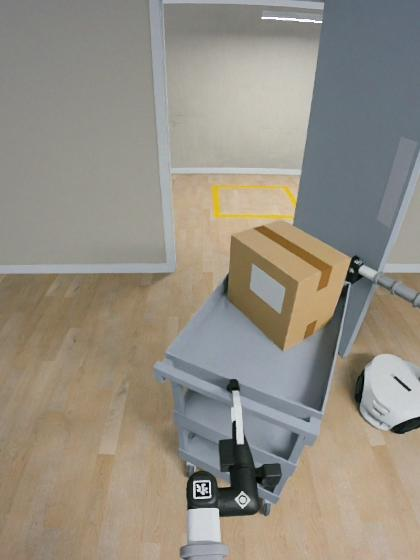

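Emit:
move --blocking false --r2 '{"base":{"strafe_m":-0.32}}' --cameras '[]'

Emit:
wait --seconds 4 --cameras '["r2_head_camera"]'

Scene clock: 606.67 s.
move: r2 moving
r1: as last shown
r1.turned_by_imu: -0.001
r1.base_tilt: forward=-1.5 right=+1.2
r1.lidar_m: 0.34 0.58 0.46 0.66 1.34 4.43 2.05 1.57 1.55 1.68 1.35 0.38
r1.motor_effort: lift_m=+16(17) arm_m=-6(7) wheel_0=+9(10) wheel_1=+3(4) wheel_2=+8(8)
r1.servo_current: wrist_yaw_rad=65(65) wrist_pitch_rad=39(46) wrist_roll_rad=59(65) gripper_m=39(46)
r1.contact_limits: strafe_m 0.6
r1.wrist_depth_mm: - - - - - - 397 / - - - - - - 343 / - - - - - - 357 / - - 1397 - - - 364 / - - 1430 - - - 368 / - - 183 200 - - 373 / 1661 1430 180 1464 164 1464 473
r2.base_odometry: x=-0.752 y=-1.954 heading=-2.081
r2.turned_by_wheels: +0.001
r2.turned_by_imu: +0.003
r2.base_tilt: forward=-0.7 right=+0.0
r2.lidar_m: 0.56 2.47 2.24 2.14 2.29 3.21 3.54 3.56 2.66 2.59 1.21 0.47
r2.base_status: strafe_m moving
r2.joint_positions: lift_m=+0.671 arm_m=+0.120 wrist_yaw_rad=+0.005 wrist_pitch_rad=-0.003 wrist_roll_rad=+1.569 gripper_m=-0.029
r2.joint_status: not commanded
r2.measured_speeds: translate_m=-0.001 strafe_m=-0.138 rotate_rad=+0.007 lift_m=+0.000 arm_m=+0.000 wrist_yaw_rad=+0.018 wrist_pitch_rad=+0.000 wrist_roll_rad=+0.000
r2.motor_effort: lift_m=+17(17) arm_m=+4(4) wheel_0=+17(17) wheel_1=-9(11) wheel_2=+0(5)
r2.servo_current: wrist_yaw_rad=59(59) wrist_pitch_rad=46(52) wrist_roll_rad=46(52) gripper_m=91(91)
r2.hand_pose: x=+0.5797 y=-0.0859 z=+0.8503 quat_wxyz=(+0.708, +0.707, +0.001, +0.003) (m; r2's base frame)
r2.wrist_depth_mm: - 413 410 103 153 - - / - 392 389 109 166 - - / - 1983 459 116 180 - - / - - 615 130 197 - - / - - - 143 216 1756 539 / - - 186 160 180 1708 480 / - - - - - 1464 1229
pictures: none
No camera images: "cameras" was empty.

Scene clock: 608.57 s.
earlier move: r2 done
r1.base_odometry: x=-2.200 y=+1.592 heading=+0.208
r1.turned_by_wheels: +0.000
r1.turned_by_imu: +0.000
r1.base_tilt: forward=-1.6 right=+1.2
r1.lidar_m: 0.35 0.39 0.39 0.45 0.99 4.43 2.06 1.60 1.56 1.67 1.37 0.36
r1.base_status: not commanded
r1.joint_positions: lift_m=+0.450 arm_m=+0.300 wrist_yaw_rad=+0.003 wrist_pitch_rad=+0.001 wrist_roll_rad=+0.000 gripper_m=-0.030
r1.joint_status: not commanded
r1.measured_speeds: all 0
r1.motor_effort: lift_m=+16(17) arm_m=-6(7) wheel_0=+10(10) wheel_1=+3(4) wheel_2=+8(8)
r1.servo_current: wrist_yaw_rad=52(65) wrist_pitch_rad=39(46) wrist_roll_rad=46(78) gripper_m=46(52)
r1.contact_limits: strafe_m 0.6
r1.hand_pose: x=+0.7598 y=-0.0866 z=+0.6281 quat_wxyz=(+1.000, +0.000, +0.001, +0.001) (m; r1's base frame)
r1.wrist_depth_mm: - - - - - - 399 / - - - - - - 343 / - - - - - - 355 / - - 1430 - - - 364 / - - 1397 - - - 373 / - - 183 199 - - 373 / 1618 1464 180 1499 164 1537 477
r2.base_odometry: x=-1.000 y=-1.816 heading=-2.082
r2.turned_by_wheels: -0.001
r2.turned_by_imu: +0.001
r2.base_tilt: forward=-0.7 right=+0.0
r2.lidar_m: 0.53 0.55 2.53 2.42 2.58 3.58 3.55 3.18 2.37 2.29 1.07 0.54
r2.base_status: done
r2.joint_positions: lift_m=+0.671 arm_m=+0.120 wrist_yaw_rad=+0.003 wrist_pitch_rad=-0.003 wrist_roll_rad=+1.569 gripper_m=-0.029
r2.joint_status: not commanded
r2.measured_speeds: all 0
r2.motor_effort: lift_m=+17(17) arm_m=+4(4) wheel_0=+5(22) wheel_1=-1(11) wheel_2=+0(5)
r2.servo_current: wrist_yaw_rad=39(59) wrist_pitch_rad=46(52) wrist_roll_rad=52(59) gripper_m=85(91)
r2.hand_pose: x=+0.5795 y=-0.0866 z=+0.8503 quat_wxyz=(+0.708, +0.707, +0.000, +0.002) (m; r2's base frame)
r2.wrist_depth_mm: - - 1008 152 206 - - / - - 585 156 212 741 - / - 1983 477 159 216 798 - / - - 477 162 221 809 - / - - 544 167 225 831 - / - - 185 170 180 - - / - - - - - 1618 500
wait: 1.90 of 4 s (r2 has come to rest)
pictures: r2_head_camera
Images, in order (width x height): r2_head_camera 420x560.

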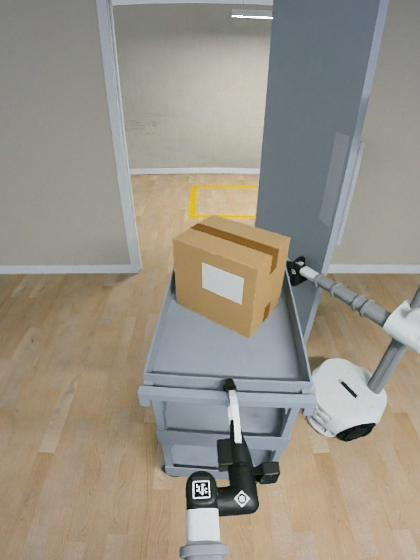

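Emit:
move --blocking false --r2 '{"base":{"translate_m":-0.35}}' --cameras '[]'

Emit:
wait --seconds 4 --cameras '[]'

Emit:
move --blocking false --r2 '{"base":{"strafe_m":-0.13}}' --cameras '[]'

Emit:
wait --seconds 4 --cameras '["r2_head_camera"]'

Scene clock: 620.10 s.
move: r2 moving
r1: as last shown
r1.turned_by_imu: -0.001
r1.base_tilt: forward=-1.6 right=+1.3
r1.lidar_m: 0.35 0.41 0.39 0.45 1.04 4.43 2.08 1.61 1.56 1.67 1.36 0.33
r1.motor_effort: lift_m=+16(17) arm_m=-7(7) wheel_0=+10(10) wheel_1=+3(4) wheel_2=+8(8)
r1.servo_current: wrist_yaw_rad=65(65) wrist_pitch_rad=39(46) wrist_roll_rad=33(52) gripper_m=46(46)
r1.contact_limits: strafe_m 0.6
r1.wrist_depth_mm: - - - - - - 397 / - - - - - - 343 / - - - - - - 353 / - - 1397 - - - 364 / - - 1430 - - - 370 / - - 183 199 - - 373 / 1661 1430 180 1537 165 1499 473
r2.base_odometry: x=-0.985 y=-1.789 heading=-2.081
r2.turned_by_wheels: +0.000
r2.turned_by_imu: +0.002
r2.base_tilt: forward=-0.6 right=+0.1
r2.lidar_m: 0.53 0.58 2.53 2.45 2.58 3.59 3.53 3.18 2.37 2.31 1.08 0.55
r2.base_status: translate_m moving
r2.joint_positions: lift_m=+0.671 arm_m=+0.120 wrist_yaw_rad=+0.003 wrist_pitch_rad=-0.003 wrist_roll_rad=+1.569 gripper_m=-0.029
r2.joint_status: not commanded
r2.measured_speeds: translate_m=-0.122 strafe_m=+0.000 rotate_rad=+0.003 lift_m=+0.000 arm_m=+0.000 wrist_yaw_rad=+0.000 wrist_pitch_rad=+0.000 wrist_roll_rad=+0.000
r2.motor_effort: lift_m=+17(17) arm_m=-4(4) wheel_0=-10(12) wheel_1=-9(9) wheel_2=+17(18)
r2.servo_current: wrist_yaw_rad=52(52) wrist_pitch_rad=39(52) wrist_roll_rad=46(52) gripper_m=85(91)
r2.hand_pose: x=+0.5796 y=-0.0866 z=+0.8503 quat_wxyz=(+0.708, +0.707, +0.000, +0.002) (m; r2's base frame)
r2.wrist_depth_mm: - - 1060 156 211 - - / - - 603 158 215 - - / - - 492 162 219 788 - / - - 469 164 223 820 - / - - 539 167 227 842 - / - - 185 172 180 - - / - - - - - 1863 512
pictures: none
No camera images: "cameras" was empty.

Scene clock: 622.27 s.
earlier move: r2 done
r1.base_odometry: x=-2.200 y=+1.592 heading=+0.208
r1.turned_by_wheels: +0.000
r1.turned_by_imu: +0.000
r1.base_tilt: forward=-1.6 right=+1.3
r1.lidar_m: 0.37 2.16 0.43 0.46 0.71 4.43 2.07 1.59 1.55 1.68 1.37 0.36
r1.base_status: not commanded
r1.joint_positions: lift_m=+0.450 arm_m=+0.300 wrist_yaw_rad=+0.003 wrist_pitch_rad=+0.001 wrist_roll_rad=+0.000 gripper_m=-0.030
r1.joint_status: not commanded
r1.measured_speeds: all 0
r1.motor_effort: lift_m=+17(17) arm_m=-7(7) wheel_0=+10(10) wheel_1=+3(4) wheel_2=+8(8)
r1.servo_current: wrist_yaw_rad=52(65) wrist_pitch_rad=46(52) wrist_roll_rad=46(65) gripper_m=46(52)
r1.contact_limits: strafe_m 0.6
r1.hand_pose: x=+0.7598 y=-0.0866 z=+0.6281 quat_wxyz=(+1.000, +0.000, +0.001, +0.001) (m; r1's base frame)
r1.wrist_depth_mm: - - - - - - 399 / - - - - - - 342 / - - - - - - 355 / - - 1397 - - - 364 / - - 1430 - - - 375 / - - 182 199 - - 370 / 1661 1430 179 1499 165 1499 473
r2.base_odometry: x=-0.829 y=-1.511 heading=-2.082
r2.turned_by_wheels: -0.001
r2.turned_by_imu: -0.002
r2.base_tilt: forward=-0.7 right=+0.1
r2.lidar_m: 0.51 0.53 2.55 2.45 2.58 3.24 3.17 3.18 2.37 2.28 2.40 0.54
r2.base_status: done
r2.joint_positions: lift_m=+0.671 arm_m=+0.120 wrist_yaw_rad=-0.002 wrist_pitch_rad=-0.003 wrist_roll_rad=+1.569 gripper_m=-0.029
r2.joint_status: not commanded
r2.measured_speeds: all 0
r2.motor_effort: lift_m=+17(17) arm_m=-4(4) wheel_0=-7(15) wheel_1=-3(10) wheel_2=-1(18)
r2.servo_current: wrist_yaw_rad=46(59) wrist_pitch_rad=39(52) wrist_roll_rad=46(59) gripper_m=91(91)
r2.hand_pose: x=+0.5791 y=-0.0880 z=+0.8503 quat_wxyz=(+0.708, +0.707, -0.002, +0.001) (m; r2's base frame)
r2.wrist_depth_mm: - - - 167 224 1756 960 / - - - 168 225 - - / - - 559 168 226 820 - / - - 469 169 227 820 - / - - 508 170 229 820 - / - - 182 170 179 - - / - - - - - 1708 -
wait: 2.17 of 4 s (r2 has come to rest)
pictures: none
No camera images: "cameras" was empty.

Scene clock: 622.77 s.
move: r2 moving
r1: as last shown
r1.lidar_m: 0.35 2.15 0.45 0.47 0.69 4.43 2.05 1.59 1.57 1.69 1.36 0.36
r1.motor_effort: lift_m=+16(17) arm_m=-7(7) wheel_0=+10(10) wheel_1=+3(3) wheel_2=+8(8)
r1.servo_current: wrist_yaw_rad=39(52) wrist_pitch_rad=39(46) wrist_roll_rad=33(52) gripper_m=39(46)
r1.contact_limits: strafe_m 0.6
r1.wrist_depth_mm: - - - - - - 399 / - - - - - - 343 / - - - - - - 355 / - - 1397 - - - 364 / - - 1397 - - - 368 / - - 183 200 - - 370 / 1661 1430 180 1499 164 1537 469
r2.base_odometry: x=-0.860 y=-1.493 heading=-2.082
r2.turned_by_wheels: +0.001
r2.turned_by_imu: +0.001
r2.base_tilt: forward=-0.6 right=+0.1
r2.lidar_m: 0.52 0.54 2.57 2.48 2.63 3.25 3.16 3.14 2.33 2.24 2.37 0.54
r2.base_status: strafe_m moving
r2.joint_positions: lift_m=+0.671 arm_m=+0.120 wrist_yaw_rad=+0.005 wrist_pitch_rad=-0.003 wrist_roll_rad=+1.569 gripper_m=-0.029
r2.joint_status: not commanded
r2.measured_speeds: translate_m=+0.001 strafe_m=-0.141 rotate_rad=-0.006 lift_m=+0.000 arm_m=+0.000 wrist_yaw_rad=+0.005 wrist_pitch_rad=+0.000 wrist_roll_rad=+0.000
r2.motor_effort: lift_m=+17(17) arm_m=-4(4) wheel_0=+17(17) wheel_1=-9(12) wheel_2=+0(1)
r2.servo_current: wrist_yaw_rad=52(59) wrist_pitch_rad=46(46) wrist_roll_rad=46(52) gripper_m=91(91)
r2.hand_pose: x=+0.5797 y=-0.0860 z=+0.8503 quat_wxyz=(+0.708, +0.707, +0.000, +0.003) (m; r2's base frame)
r2.wrist_depth_mm: - - - 163 221 1756 1138 / - - - 164 223 - - / - - 549 166 224 788 - / - - 473 167 226 809 - / - - 508 169 228 820 - / - - 186 170 179 - - / - - - - - 1661 -
pictures: none
No camera images: "cameras" was empty.

Scene clock: 623.90 s.
earlier move: r2 done
r1.base_odometry: x=-2.200 y=+1.592 heading=+0.208
r1.turned_by_wheels: +0.000
r1.turned_by_imu: +0.000
r1.base_tilt: forward=-1.6 right=+1.3
r1.lidar_m: 0.34 2.14 0.44 0.43 0.58 4.44 2.07 1.58 1.56 1.67 1.36 0.36
r1.base_status: not commanded
r1.joint_positions: lift_m=+0.450 arm_m=+0.300 wrist_yaw_rad=+0.003 wrist_pitch_rad=+0.001 wrist_roll_rad=+0.000 gripper_m=-0.030
r1.joint_status: not commanded
r1.measured_speeds: all 0
r1.motor_effort: lift_m=+17(17) arm_m=-7(7) wheel_0=+9(10) wheel_1=+3(4) wheel_2=+8(8)
r1.servo_current: wrist_yaw_rad=26(72) wrist_pitch_rad=39(46) wrist_roll_rad=85(85) gripper_m=46(46)
r1.contact_limits: strafe_m 0.6
r1.hand_pose: x=+0.7598 y=-0.0866 z=+0.6281 quat_wxyz=(+1.000, +0.000, +0.001, +0.001) (m; r1's base frame)
r1.wrist_depth_mm: - - - - - - 397 / - - - - - - 345 / - - - - - - 355 / - - 1430 - - - 362 / - - 1397 - - - 373 / - - 183 199 - - 373 / 1661 1430 180 1464 165 1464 473
r2.base_odometry: x=-0.942 y=-1.447 heading=-2.082
r2.turned_by_wheels: +0.000
r2.turned_by_imu: +0.000
r2.base_tilt: forward=-0.7 right=+0.1
r2.lidar_m: 0.49 0.49 2.68 2.58 2.71 3.21 3.16 2.98 2.24 2.15 2.27 0.55
r2.base_status: done
r2.joint_positions: lift_m=+0.671 arm_m=+0.120 wrist_yaw_rad=+0.001 wrist_pitch_rad=-0.003 wrist_roll_rad=+1.569 gripper_m=-0.029
r2.joint_status: not commanded
r2.measured_speeds: all 0
r2.motor_effort: lift_m=+17(17) arm_m=-4(4) wheel_0=+5(18) wheel_1=+0(12) wheel_2=-1(2)
r2.servo_current: wrist_yaw_rad=52(59) wrist_pitch_rad=46(46) wrist_roll_rad=39(59) gripper_m=85(91)
r2.hand_pose: x=+0.5794 y=-0.0873 z=+0.8503 quat_wxyz=(+0.708, +0.707, -0.001, +0.001) (m; r2's base frame)
r2.wrist_depth_mm: - - - 233 250 258 257 / - - 1336 185 244 1808 1182 / - - - 180 239 778 - / - - 549 178 235 820 - / - - 469 173 230 820 - / - - 187 170 177 - - / - - 544 - 222 - -
wait: 1.13 of 4 s (r2 has come to rest)
pictures: r2_head_camera
Images, in order (width x height): r2_head_camera 420x560.

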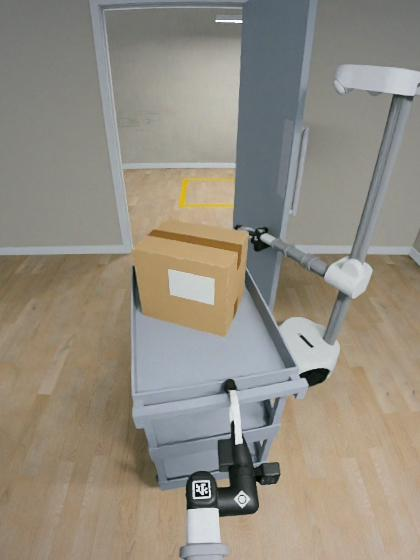

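Emit:
move --blocking false --r2 '{"base":{"translate_m":0.4,"strafe_m":0.11}}' --cameras '[]'

Emit:
wait --seconds 4 --cameras '["r2_head_camera"]'

Scene clock: 629.40 s.
move: r2 moving
r1: as last shown
r1.lidar_m: 0.35 2.15 0.44 0.45 0.60 4.43 2.05 1.60 1.56 1.67 1.35 0.34
r1.motor_effort: lift_m=+16(17) arm_m=-7(7) wheel_0=+10(10) wheel_1=+3(3) wheel_2=+8(8)
r1.servo_current: wrist_yaw_rad=46(65) wrist_pitch_rad=39(46) wrist_roll_rad=39(72) gripper_m=39(46)
r1.contact_limits: strafe_m 0.6
r1.wrist_depth_mm: - - - - - - 399 / - - - - - - 343 / - - - - - - 353 / - - 1430 - - - 366 / - - 1397 - - - 370 / - - 183 199 - - 370 / 1661 1397 179 1499 164 1464 469
r2.base_odometry: x=-0.950 y=-1.478 heading=-2.082
r2.turned_by_wheels: +0.000
r2.turned_by_imu: +0.000
r2.base_tilt: forward=-0.7 right=+0.1
r2.lidar_m: 0.49 0.49 2.66 2.57 2.71 3.26 3.17 3.01 2.24 2.16 2.31 0.57
r2.base_status: translate_m moving; strafe_m moving
r2.joint_positions: lift_m=+0.671 arm_m=+0.120 wrist_yaw_rad=-0.003 wrist_pitch_rad=-0.003 wrist_roll_rad=+1.569 gripper_m=-0.029
r2.joint_status: not commanded
r2.measured_speeds: translate_m=+0.122 strafe_m=+0.033 rotate_rad=+0.002 lift_m=+0.000 arm_m=+0.000 wrist_yaw_rad=-0.007 wrist_pitch_rad=+0.000 wrist_roll_rad=+0.000
r2.motor_effort: lift_m=+17(17) arm_m=+4(4) wheel_0=+4(9) wheel_1=+9(10) wheel_2=-19(19)
r2.servo_current: wrist_yaw_rad=46(52) wrist_pitch_rad=46(46) wrist_roll_rad=39(65) gripper_m=85(91)
r2.hand_pose: x=+0.5790 y=-0.0884 z=+0.8503 quat_wxyz=(+0.708, +0.707, -0.002, +0.000) (m; r2's base frame)
r2.wrist_depth_mm: - - - 191 255 259 258 / - - - 187 247 1863 960 / - - - 182 241 1464 - / - - 569 178 235 820 - / - - 466 174 230 809 - / - - 186 169 177 - - / - - 530 - 220 - -
pictures: none
No camera images: "cameras" was empty.

Scene clock: 631.73 s.
earlier move: r2 done
r1.base_odometry: x=-2.200 y=+1.592 heading=+0.208
r1.turned_by_wheels: +0.000
r1.turned_by_imu: +0.000
r1.base_tilt: forward=-1.6 right=+1.3
r1.lidar_m: 0.36 0.47 0.43 0.47 0.93 4.44 2.07 1.60 1.56 1.67 1.37 0.36
r1.base_status: not commanded
r1.joint_positions: lift_m=+0.450 arm_m=+0.300 wrist_yaw_rad=+0.003 wrist_pitch_rad=+0.001 wrist_roll_rad=+0.000 gripper_m=-0.030
r1.joint_status: not commanded
r1.measured_speeds: all 0
r1.motor_effort: lift_m=+17(17) arm_m=-7(7) wheel_0=+9(10) wheel_1=+3(4) wheel_2=+8(8)
r1.servo_current: wrist_yaw_rad=52(72) wrist_pitch_rad=39(46) wrist_roll_rad=39(72) gripper_m=52(52)
r1.contact_limits: strafe_m 0.6
r1.hand_pose: x=+0.7598 y=-0.0866 z=+0.6281 quat_wxyz=(+1.000, +0.000, +0.001, +0.001) (m; r1's base frame)
r1.wrist_depth_mm: - - - - - - 399 / - - - - - - 342 / - - - - - - 353 / - - 1397 - - - 364 / - - 1430 - - - 370 / - - 184 199 - - 370 / 1618 1430 179 1499 165 1464 477
r2.base_odometry: x=-1.042 y=-1.849 heading=-2.082
r2.turned_by_wheels: +0.000
r2.turned_by_imu: -0.001
r2.base_tilt: forward=-0.7 right=+0.1
r2.lidar_m: 0.49 0.51 2.54 2.46 2.60 3.62 3.62 3.19 2.36 2.26 1.00 0.55
r2.base_status: done
r2.joint_positions: lift_m=+0.671 arm_m=+0.120 wrist_yaw_rad=-0.006 wrist_pitch_rad=-0.003 wrist_roll_rad=+1.569 gripper_m=-0.029
r2.joint_status: not commanded
r2.measured_speeds: all 0
r2.motor_effort: lift_m=+17(17) arm_m=+4(5) wheel_0=+1(9) wheel_1=+2(10) wheel_2=-3(21)
r2.servo_current: wrist_yaw_rad=52(65) wrist_pitch_rad=46(46) wrist_roll_rad=46(65) gripper_m=85(91)
r2.hand_pose: x=+0.5787 y=-0.0892 z=+0.8503 quat_wxyz=(+0.708, +0.707, -0.003, -0.001) (m; r2's base frame)
r2.wrist_depth_mm: - - 1008 176 235 256 - / - - - 176 234 - - / - - 627 173 232 - - / - 1921 488 173 231 831 - / - 1921 480 171 229 809 - / - - 185 170 180 - - / - - 580 - 226 - -
wait: 2.33 of 4 s (r2 has come to rest)
pictures: r2_head_camera
Images, in order (width x height): r2_head_camera 420x560.

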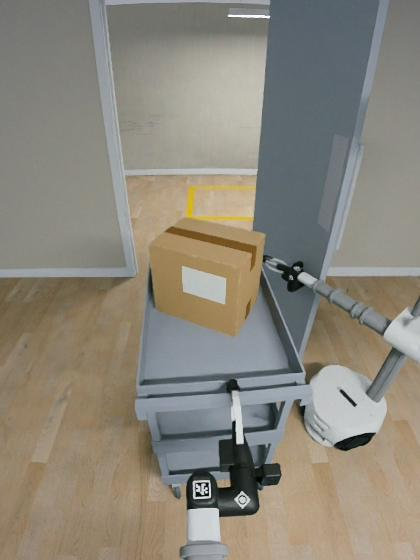

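Emit:
move --blocking false --r2 '{"base":{"translate_m":0.3,"strafe_m":0.06}}' --cameras '[]'

Emit:
wait --seconds 4 --cameras '["r2_head_camera"]'

Scene clock: 637.03 s.
move: r2 moving
r1: as last shown
r1.lidar_m: 0.36 0.46 0.43 0.47 0.90 4.43 2.06 1.58 1.55 1.69 1.37 0.39
r1.motor_effort: lift_m=+17(17) arm_m=-6(7) wheel_0=+9(10) wheel_1=+3(3) wheel_2=+8(8)
r1.servo_current: wrist_yaw_rad=52(72) wrist_pitch_rad=46(46) wrist_roll_rad=65(65) gripper_m=39(46)
r1.contact_limits: strafe_m 0.6
r1.wrist_depth_mm: - - - - - - 399 / - - - - - - 342 / - - - - - - 353 / - - 1430 - - - 362 / - - 1397 - - - 370 / - - 183 200 - - 373 / 1661 1397 180 1499 165 1464 473
r2.base_odometry: x=-1.052 y=-1.880 heading=-2.082
r2.turned_by_wheels: +0.000
r2.turned_by_imu: +0.001
r2.base_tilt: forward=-0.7 right=+0.1
r2.lidar_m: 0.49 0.52 2.51 2.47 2.58 3.60 3.65 3.17 2.36 2.30 0.94 0.54
r2.base_status: translate_m moving; strafe_m moving
r2.joint_positions: lift_m=+0.671 arm_m=+0.120 wrist_yaw_rad=-0.006 wrist_pitch_rad=-0.003 wrist_roll_rad=+1.569 gripper_m=-0.029
r2.joint_status: not commanded
r2.measured_speeds: translate_m=+0.120 strafe_m=+0.026 rotate_rad=-0.004 lift_m=+0.000 arm_m=+0.000 wrist_yaw_rad=+0.000 wrist_pitch_rad=+0.000 wrist_roll_rad=+0.000
r2.motor_effort: lift_m=+17(17) arm_m=+4(4) wheel_0=+8(8) wheel_1=+8(10) wheel_2=-14(17)
r2.servo_current: wrist_yaw_rad=52(52) wrist_pitch_rad=46(46) wrist_roll_rad=59(65) gripper_m=85(91)
r2.hand_pose: x=+0.5787 y=-0.0892 z=+0.8503 quat_wxyz=(+0.708, +0.707, -0.003, -0.001) (m; r2's base frame)
r2.wrist_depth_mm: - - 946 174 234 253 - / - - - 174 232 - - / - - 615 173 231 809 - / - 1983 484 172 230 820 - / - 1983 480 171 229 820 - / - 1983 185 170 180 - - / - - 585 - 225 - -
pictures: none
No camera images: "cameras" was empty.

Scene clock: 639.03 s.
earlier move: r2 done
r1.base_odometry: x=-2.200 y=+1.592 heading=+0.208
r1.turned_by_wheels: +0.000
r1.turned_by_imu: +0.000
r1.base_tilt: forward=-1.6 right=+1.3
r1.lidar_m: 0.34 0.48 0.49 0.69 4.51 4.43 2.08 1.61 1.57 1.69 1.33 0.39
r1.base_status: not commanded
r1.joint_positions: lift_m=+0.450 arm_m=+0.300 wrist_yaw_rad=+0.003 wrist_pitch_rad=+0.001 wrist_roll_rad=+0.000 gripper_m=-0.030
r1.joint_status: not commanded
r1.measured_speeds: all 0
r1.motor_effort: lift_m=+17(17) arm_m=-6(7) wheel_0=+10(10) wheel_1=+3(4) wheel_2=+8(8)
r1.servo_current: wrist_yaw_rad=39(72) wrist_pitch_rad=46(52) wrist_roll_rad=52(72) gripper_m=46(59)
r1.contact_limits: strafe_m 0.6
r1.hand_pose: x=+0.7598 y=-0.0866 z=+0.6281 quat_wxyz=(+1.000, +0.000, +0.001, +0.001) (m; r1's base frame)
r1.wrist_depth_mm: - - - - - - 399 / - - - - - - 343 / - - - - - - 353 / - - 1430 - - - 366 / - - 1430 - - - 368 / - - 183 199 - - 373 / 1661 1430 179 1499 164 1499 469
r2.base_odometry: x=-1.136 y=-2.140 heading=-2.081
r2.turned_by_wheels: +0.001
r2.turned_by_imu: +0.002
r2.base_tilt: forward=-0.7 right=+0.1
r2.lidar_m: 0.49 0.57 2.46 2.39 2.52 3.53 3.94 3.26 2.44 2.34 0.79 0.53
r2.base_status: done
r2.joint_positions: lift_m=+0.671 arm_m=+0.120 wrist_yaw_rad=-0.001 wrist_pitch_rad=-0.003 wrist_roll_rad=+1.569 gripper_m=-0.029
r2.joint_status: not commanded
r2.measured_speeds: all 0
r2.motor_effort: lift_m=+17(17) arm_m=+4(5) wheel_0=+6(11) wheel_1=+3(10) wheel_2=-2(17)
r2.servo_current: wrist_yaw_rad=39(59) wrist_pitch_rad=39(46) wrist_roll_rad=52(65) gripper_m=85(98)
r2.hand_pose: x=+0.5792 y=-0.0876 z=+0.8503 quat_wxyz=(+0.708, +0.707, -0.001, +0.001) (m; r2's base frame)
r2.wrist_depth_mm: - - - 162 218 - - / - - - 163 221 - - / 1661 - 564 164 223 778 - / 1618 - 462 166 224 820 - / - - 500 168 228 831 - / 1708 - 187 170 178 - - / - - - - - - -
wait: 2.00 of 4 s (r2 has come to rest)
pictures: r2_head_camera
Images, in order (width x height): r2_head_camera 420x560.

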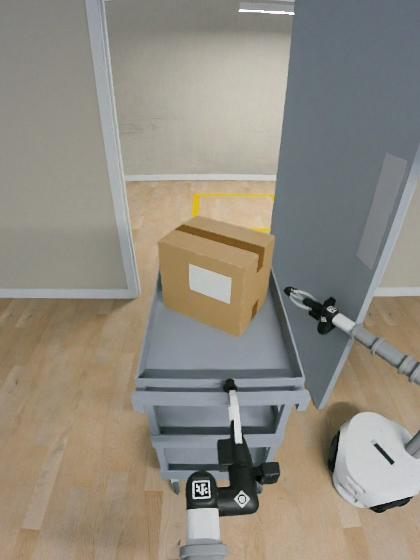

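Emit:
move --blocking false --r2 '{"base":{"translate_m":0.35,"strafe_m":0.03}}' --cameras '[]'

Emit:
wait --seconds 4 --cameras '["r2_head_camera"]'

Scene clock: 644.50 s.
move: r2 moving
r1: as last shown
r1.base_tilt: forward=-1.6 right=+1.2
r1.lidar_m: 0.36 0.50 0.49 0.70 4.52 4.42 2.06 1.60 1.54 1.67 1.36 0.36
r1.motor_effort: lift_m=+17(17) arm_m=-7(7) wheel_0=+10(10) wheel_1=+3(4) wheel_2=+8(8)
r1.servo_current: wrist_yaw_rad=39(59) wrist_pitch_rad=39(46) wrist_roll_rad=33(65) gripper_m=46(46)
r1.contact_limits: strafe_m 0.6
r1.wrist_depth_mm: 235 - - - - - 399 / 249 - - - - - 345 / - - - - - - 355 / - - 1430 - - - 366 / - - 1430 - - - 370 / - - 183 198 - - 373 / - 1464 179 1464 164 1499 473
r2.base_odometry: x=-1.149 y=-2.169 heading=-2.081
r2.turned_by_wheels: +0.000
r2.turned_by_imu: +0.000
r2.base_tilt: forward=-0.7 right=+0.1
r2.lidar_m: 0.49 0.55 2.48 2.39 2.54 3.52 3.97 3.25 2.45 2.37 0.77 0.54
r2.base_status: translate_m moving; strafe_m moving
r2.joint_positions: lift_m=+0.671 arm_m=+0.120 wrist_yaw_rad=-0.001 wrist_pitch_rad=-0.003 wrist_roll_rad=+1.569 gripper_m=-0.029
r2.joint_status: not commanded
r2.measured_speeds: translate_m=+0.122 strafe_m=+0.011 rotate_rad=+0.000 lift_m=+0.000 arm_m=+0.000 wrist_yaw_rad=+0.000 wrist_pitch_rad=+0.000 wrist_roll_rad=+0.000
r2.motor_effort: lift_m=+17(17) arm_m=+4(4) wheel_0=+8(13) wheel_1=+8(9) wheel_2=-17(17)
r2.servo_current: wrist_yaw_rad=52(52) wrist_pitch_rad=39(46) wrist_roll_rad=46(52) gripper_m=85(91)
r2.hand_pose: x=+0.5792 y=-0.0876 z=+0.8503 quat_wxyz=(+0.708, +0.707, -0.001, +0.001) (m; r2's base frame)
r2.wrist_depth_mm: - - - 164 220 - - / - - - 165 221 - - / 1618 - 580 167 224 798 - / 1618 - 469 167 226 809 - / 1618 - 500 168 226 809 - / - - 186 169 179 - - / - - - - - - -
pictures: none
No camera images: "cameras" was empty.

Scene clock: 646.67 s.
earlier move: r2 done
r1.base_odometry: x=-2.200 y=+1.592 heading=+0.208
r1.turned_by_wheels: +0.000
r1.turned_by_imu: +0.000
r1.base_tilt: forward=-1.6 right=+1.3
r1.lidar_m: 0.35 0.59 0.65 0.67 4.52 4.42 2.05 1.58 1.56 1.67 1.37 0.38
r1.base_status: not commanded
r1.joint_positions: lift_m=+0.450 arm_m=+0.300 wrist_yaw_rad=+0.003 wrist_pitch_rad=+0.001 wrist_roll_rad=+0.000 gripper_m=-0.030
r1.joint_status: not commanded
r1.measured_speeds: all 0
r1.motor_effort: lift_m=+17(17) arm_m=-7(7) wheel_0=+10(10) wheel_1=+3(4) wheel_2=+8(8)
r1.servo_current: wrist_yaw_rad=33(72) wrist_pitch_rad=46(52) wrist_roll_rad=46(72) gripper_m=46(52)
r1.contact_limits: strafe_m 0.6
r1.hand_pose: x=+0.7598 y=-0.0866 z=+0.6281 quat_wxyz=(+1.000, +0.000, +0.001, +0.001) (m; r1's base frame)
r1.wrist_depth_mm: - - - - - - 399 / 303 347 407 - - - 343 / 591 521 654 - - - 353 / - - 1430 - - - 366 / - - 1397 - - - 368 / - - 180 199 - - 370 / - 136 159 180 164 1576 473
r2.base_odometry: x=-1.281 y=-2.460 heading=-2.081
r2.turned_by_wheels: +0.000
r2.turned_by_imu: +0.000
r2.base_tilt: forward=-0.7 right=+0.1
r2.lidar_m: 0.50 0.54 2.37 2.36 2.48 3.45 - 3.33 2.47 0.66 0.66 0.54
r2.base_status: done
r2.joint_positions: lift_m=+0.671 arm_m=+0.120 wrist_yaw_rad=-0.001 wrist_pitch_rad=-0.003 wrist_roll_rad=+1.569 gripper_m=-0.029
r2.joint_status: not commanded
r2.measured_speeds: all 0
r2.motor_effort: lift_m=+17(17) arm_m=+4(4) wheel_0=+3(13) wheel_1=+2(10) wheel_2=-3(17)
r2.servo_current: wrist_yaw_rad=46(59) wrist_pitch_rad=39(46) wrist_roll_rad=52(59) gripper_m=85(91)
r2.hand_pose: x=+0.5792 y=-0.0876 z=+0.8503 quat_wxyz=(+0.708, +0.707, -0.001, +0.001) (m; r2's base frame)
r2.wrist_depth_mm: - - - 167 224 - - / - - - 167 225 1756 - / - - 597 168 225 820 - / - - 473 168 227 820 - / - - 500 169 228 809 - / - - 185 170 179 - - / - - - - 229 - -
wait: 2.17 of 4 s (r2 has come to rest)
pictures: r2_head_camera
Images, in order (width x height): r2_head_camera 420x560.

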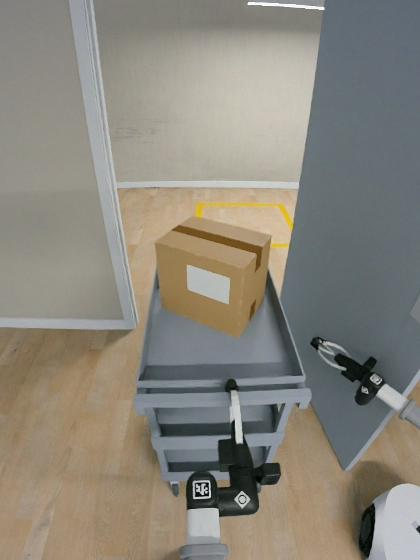

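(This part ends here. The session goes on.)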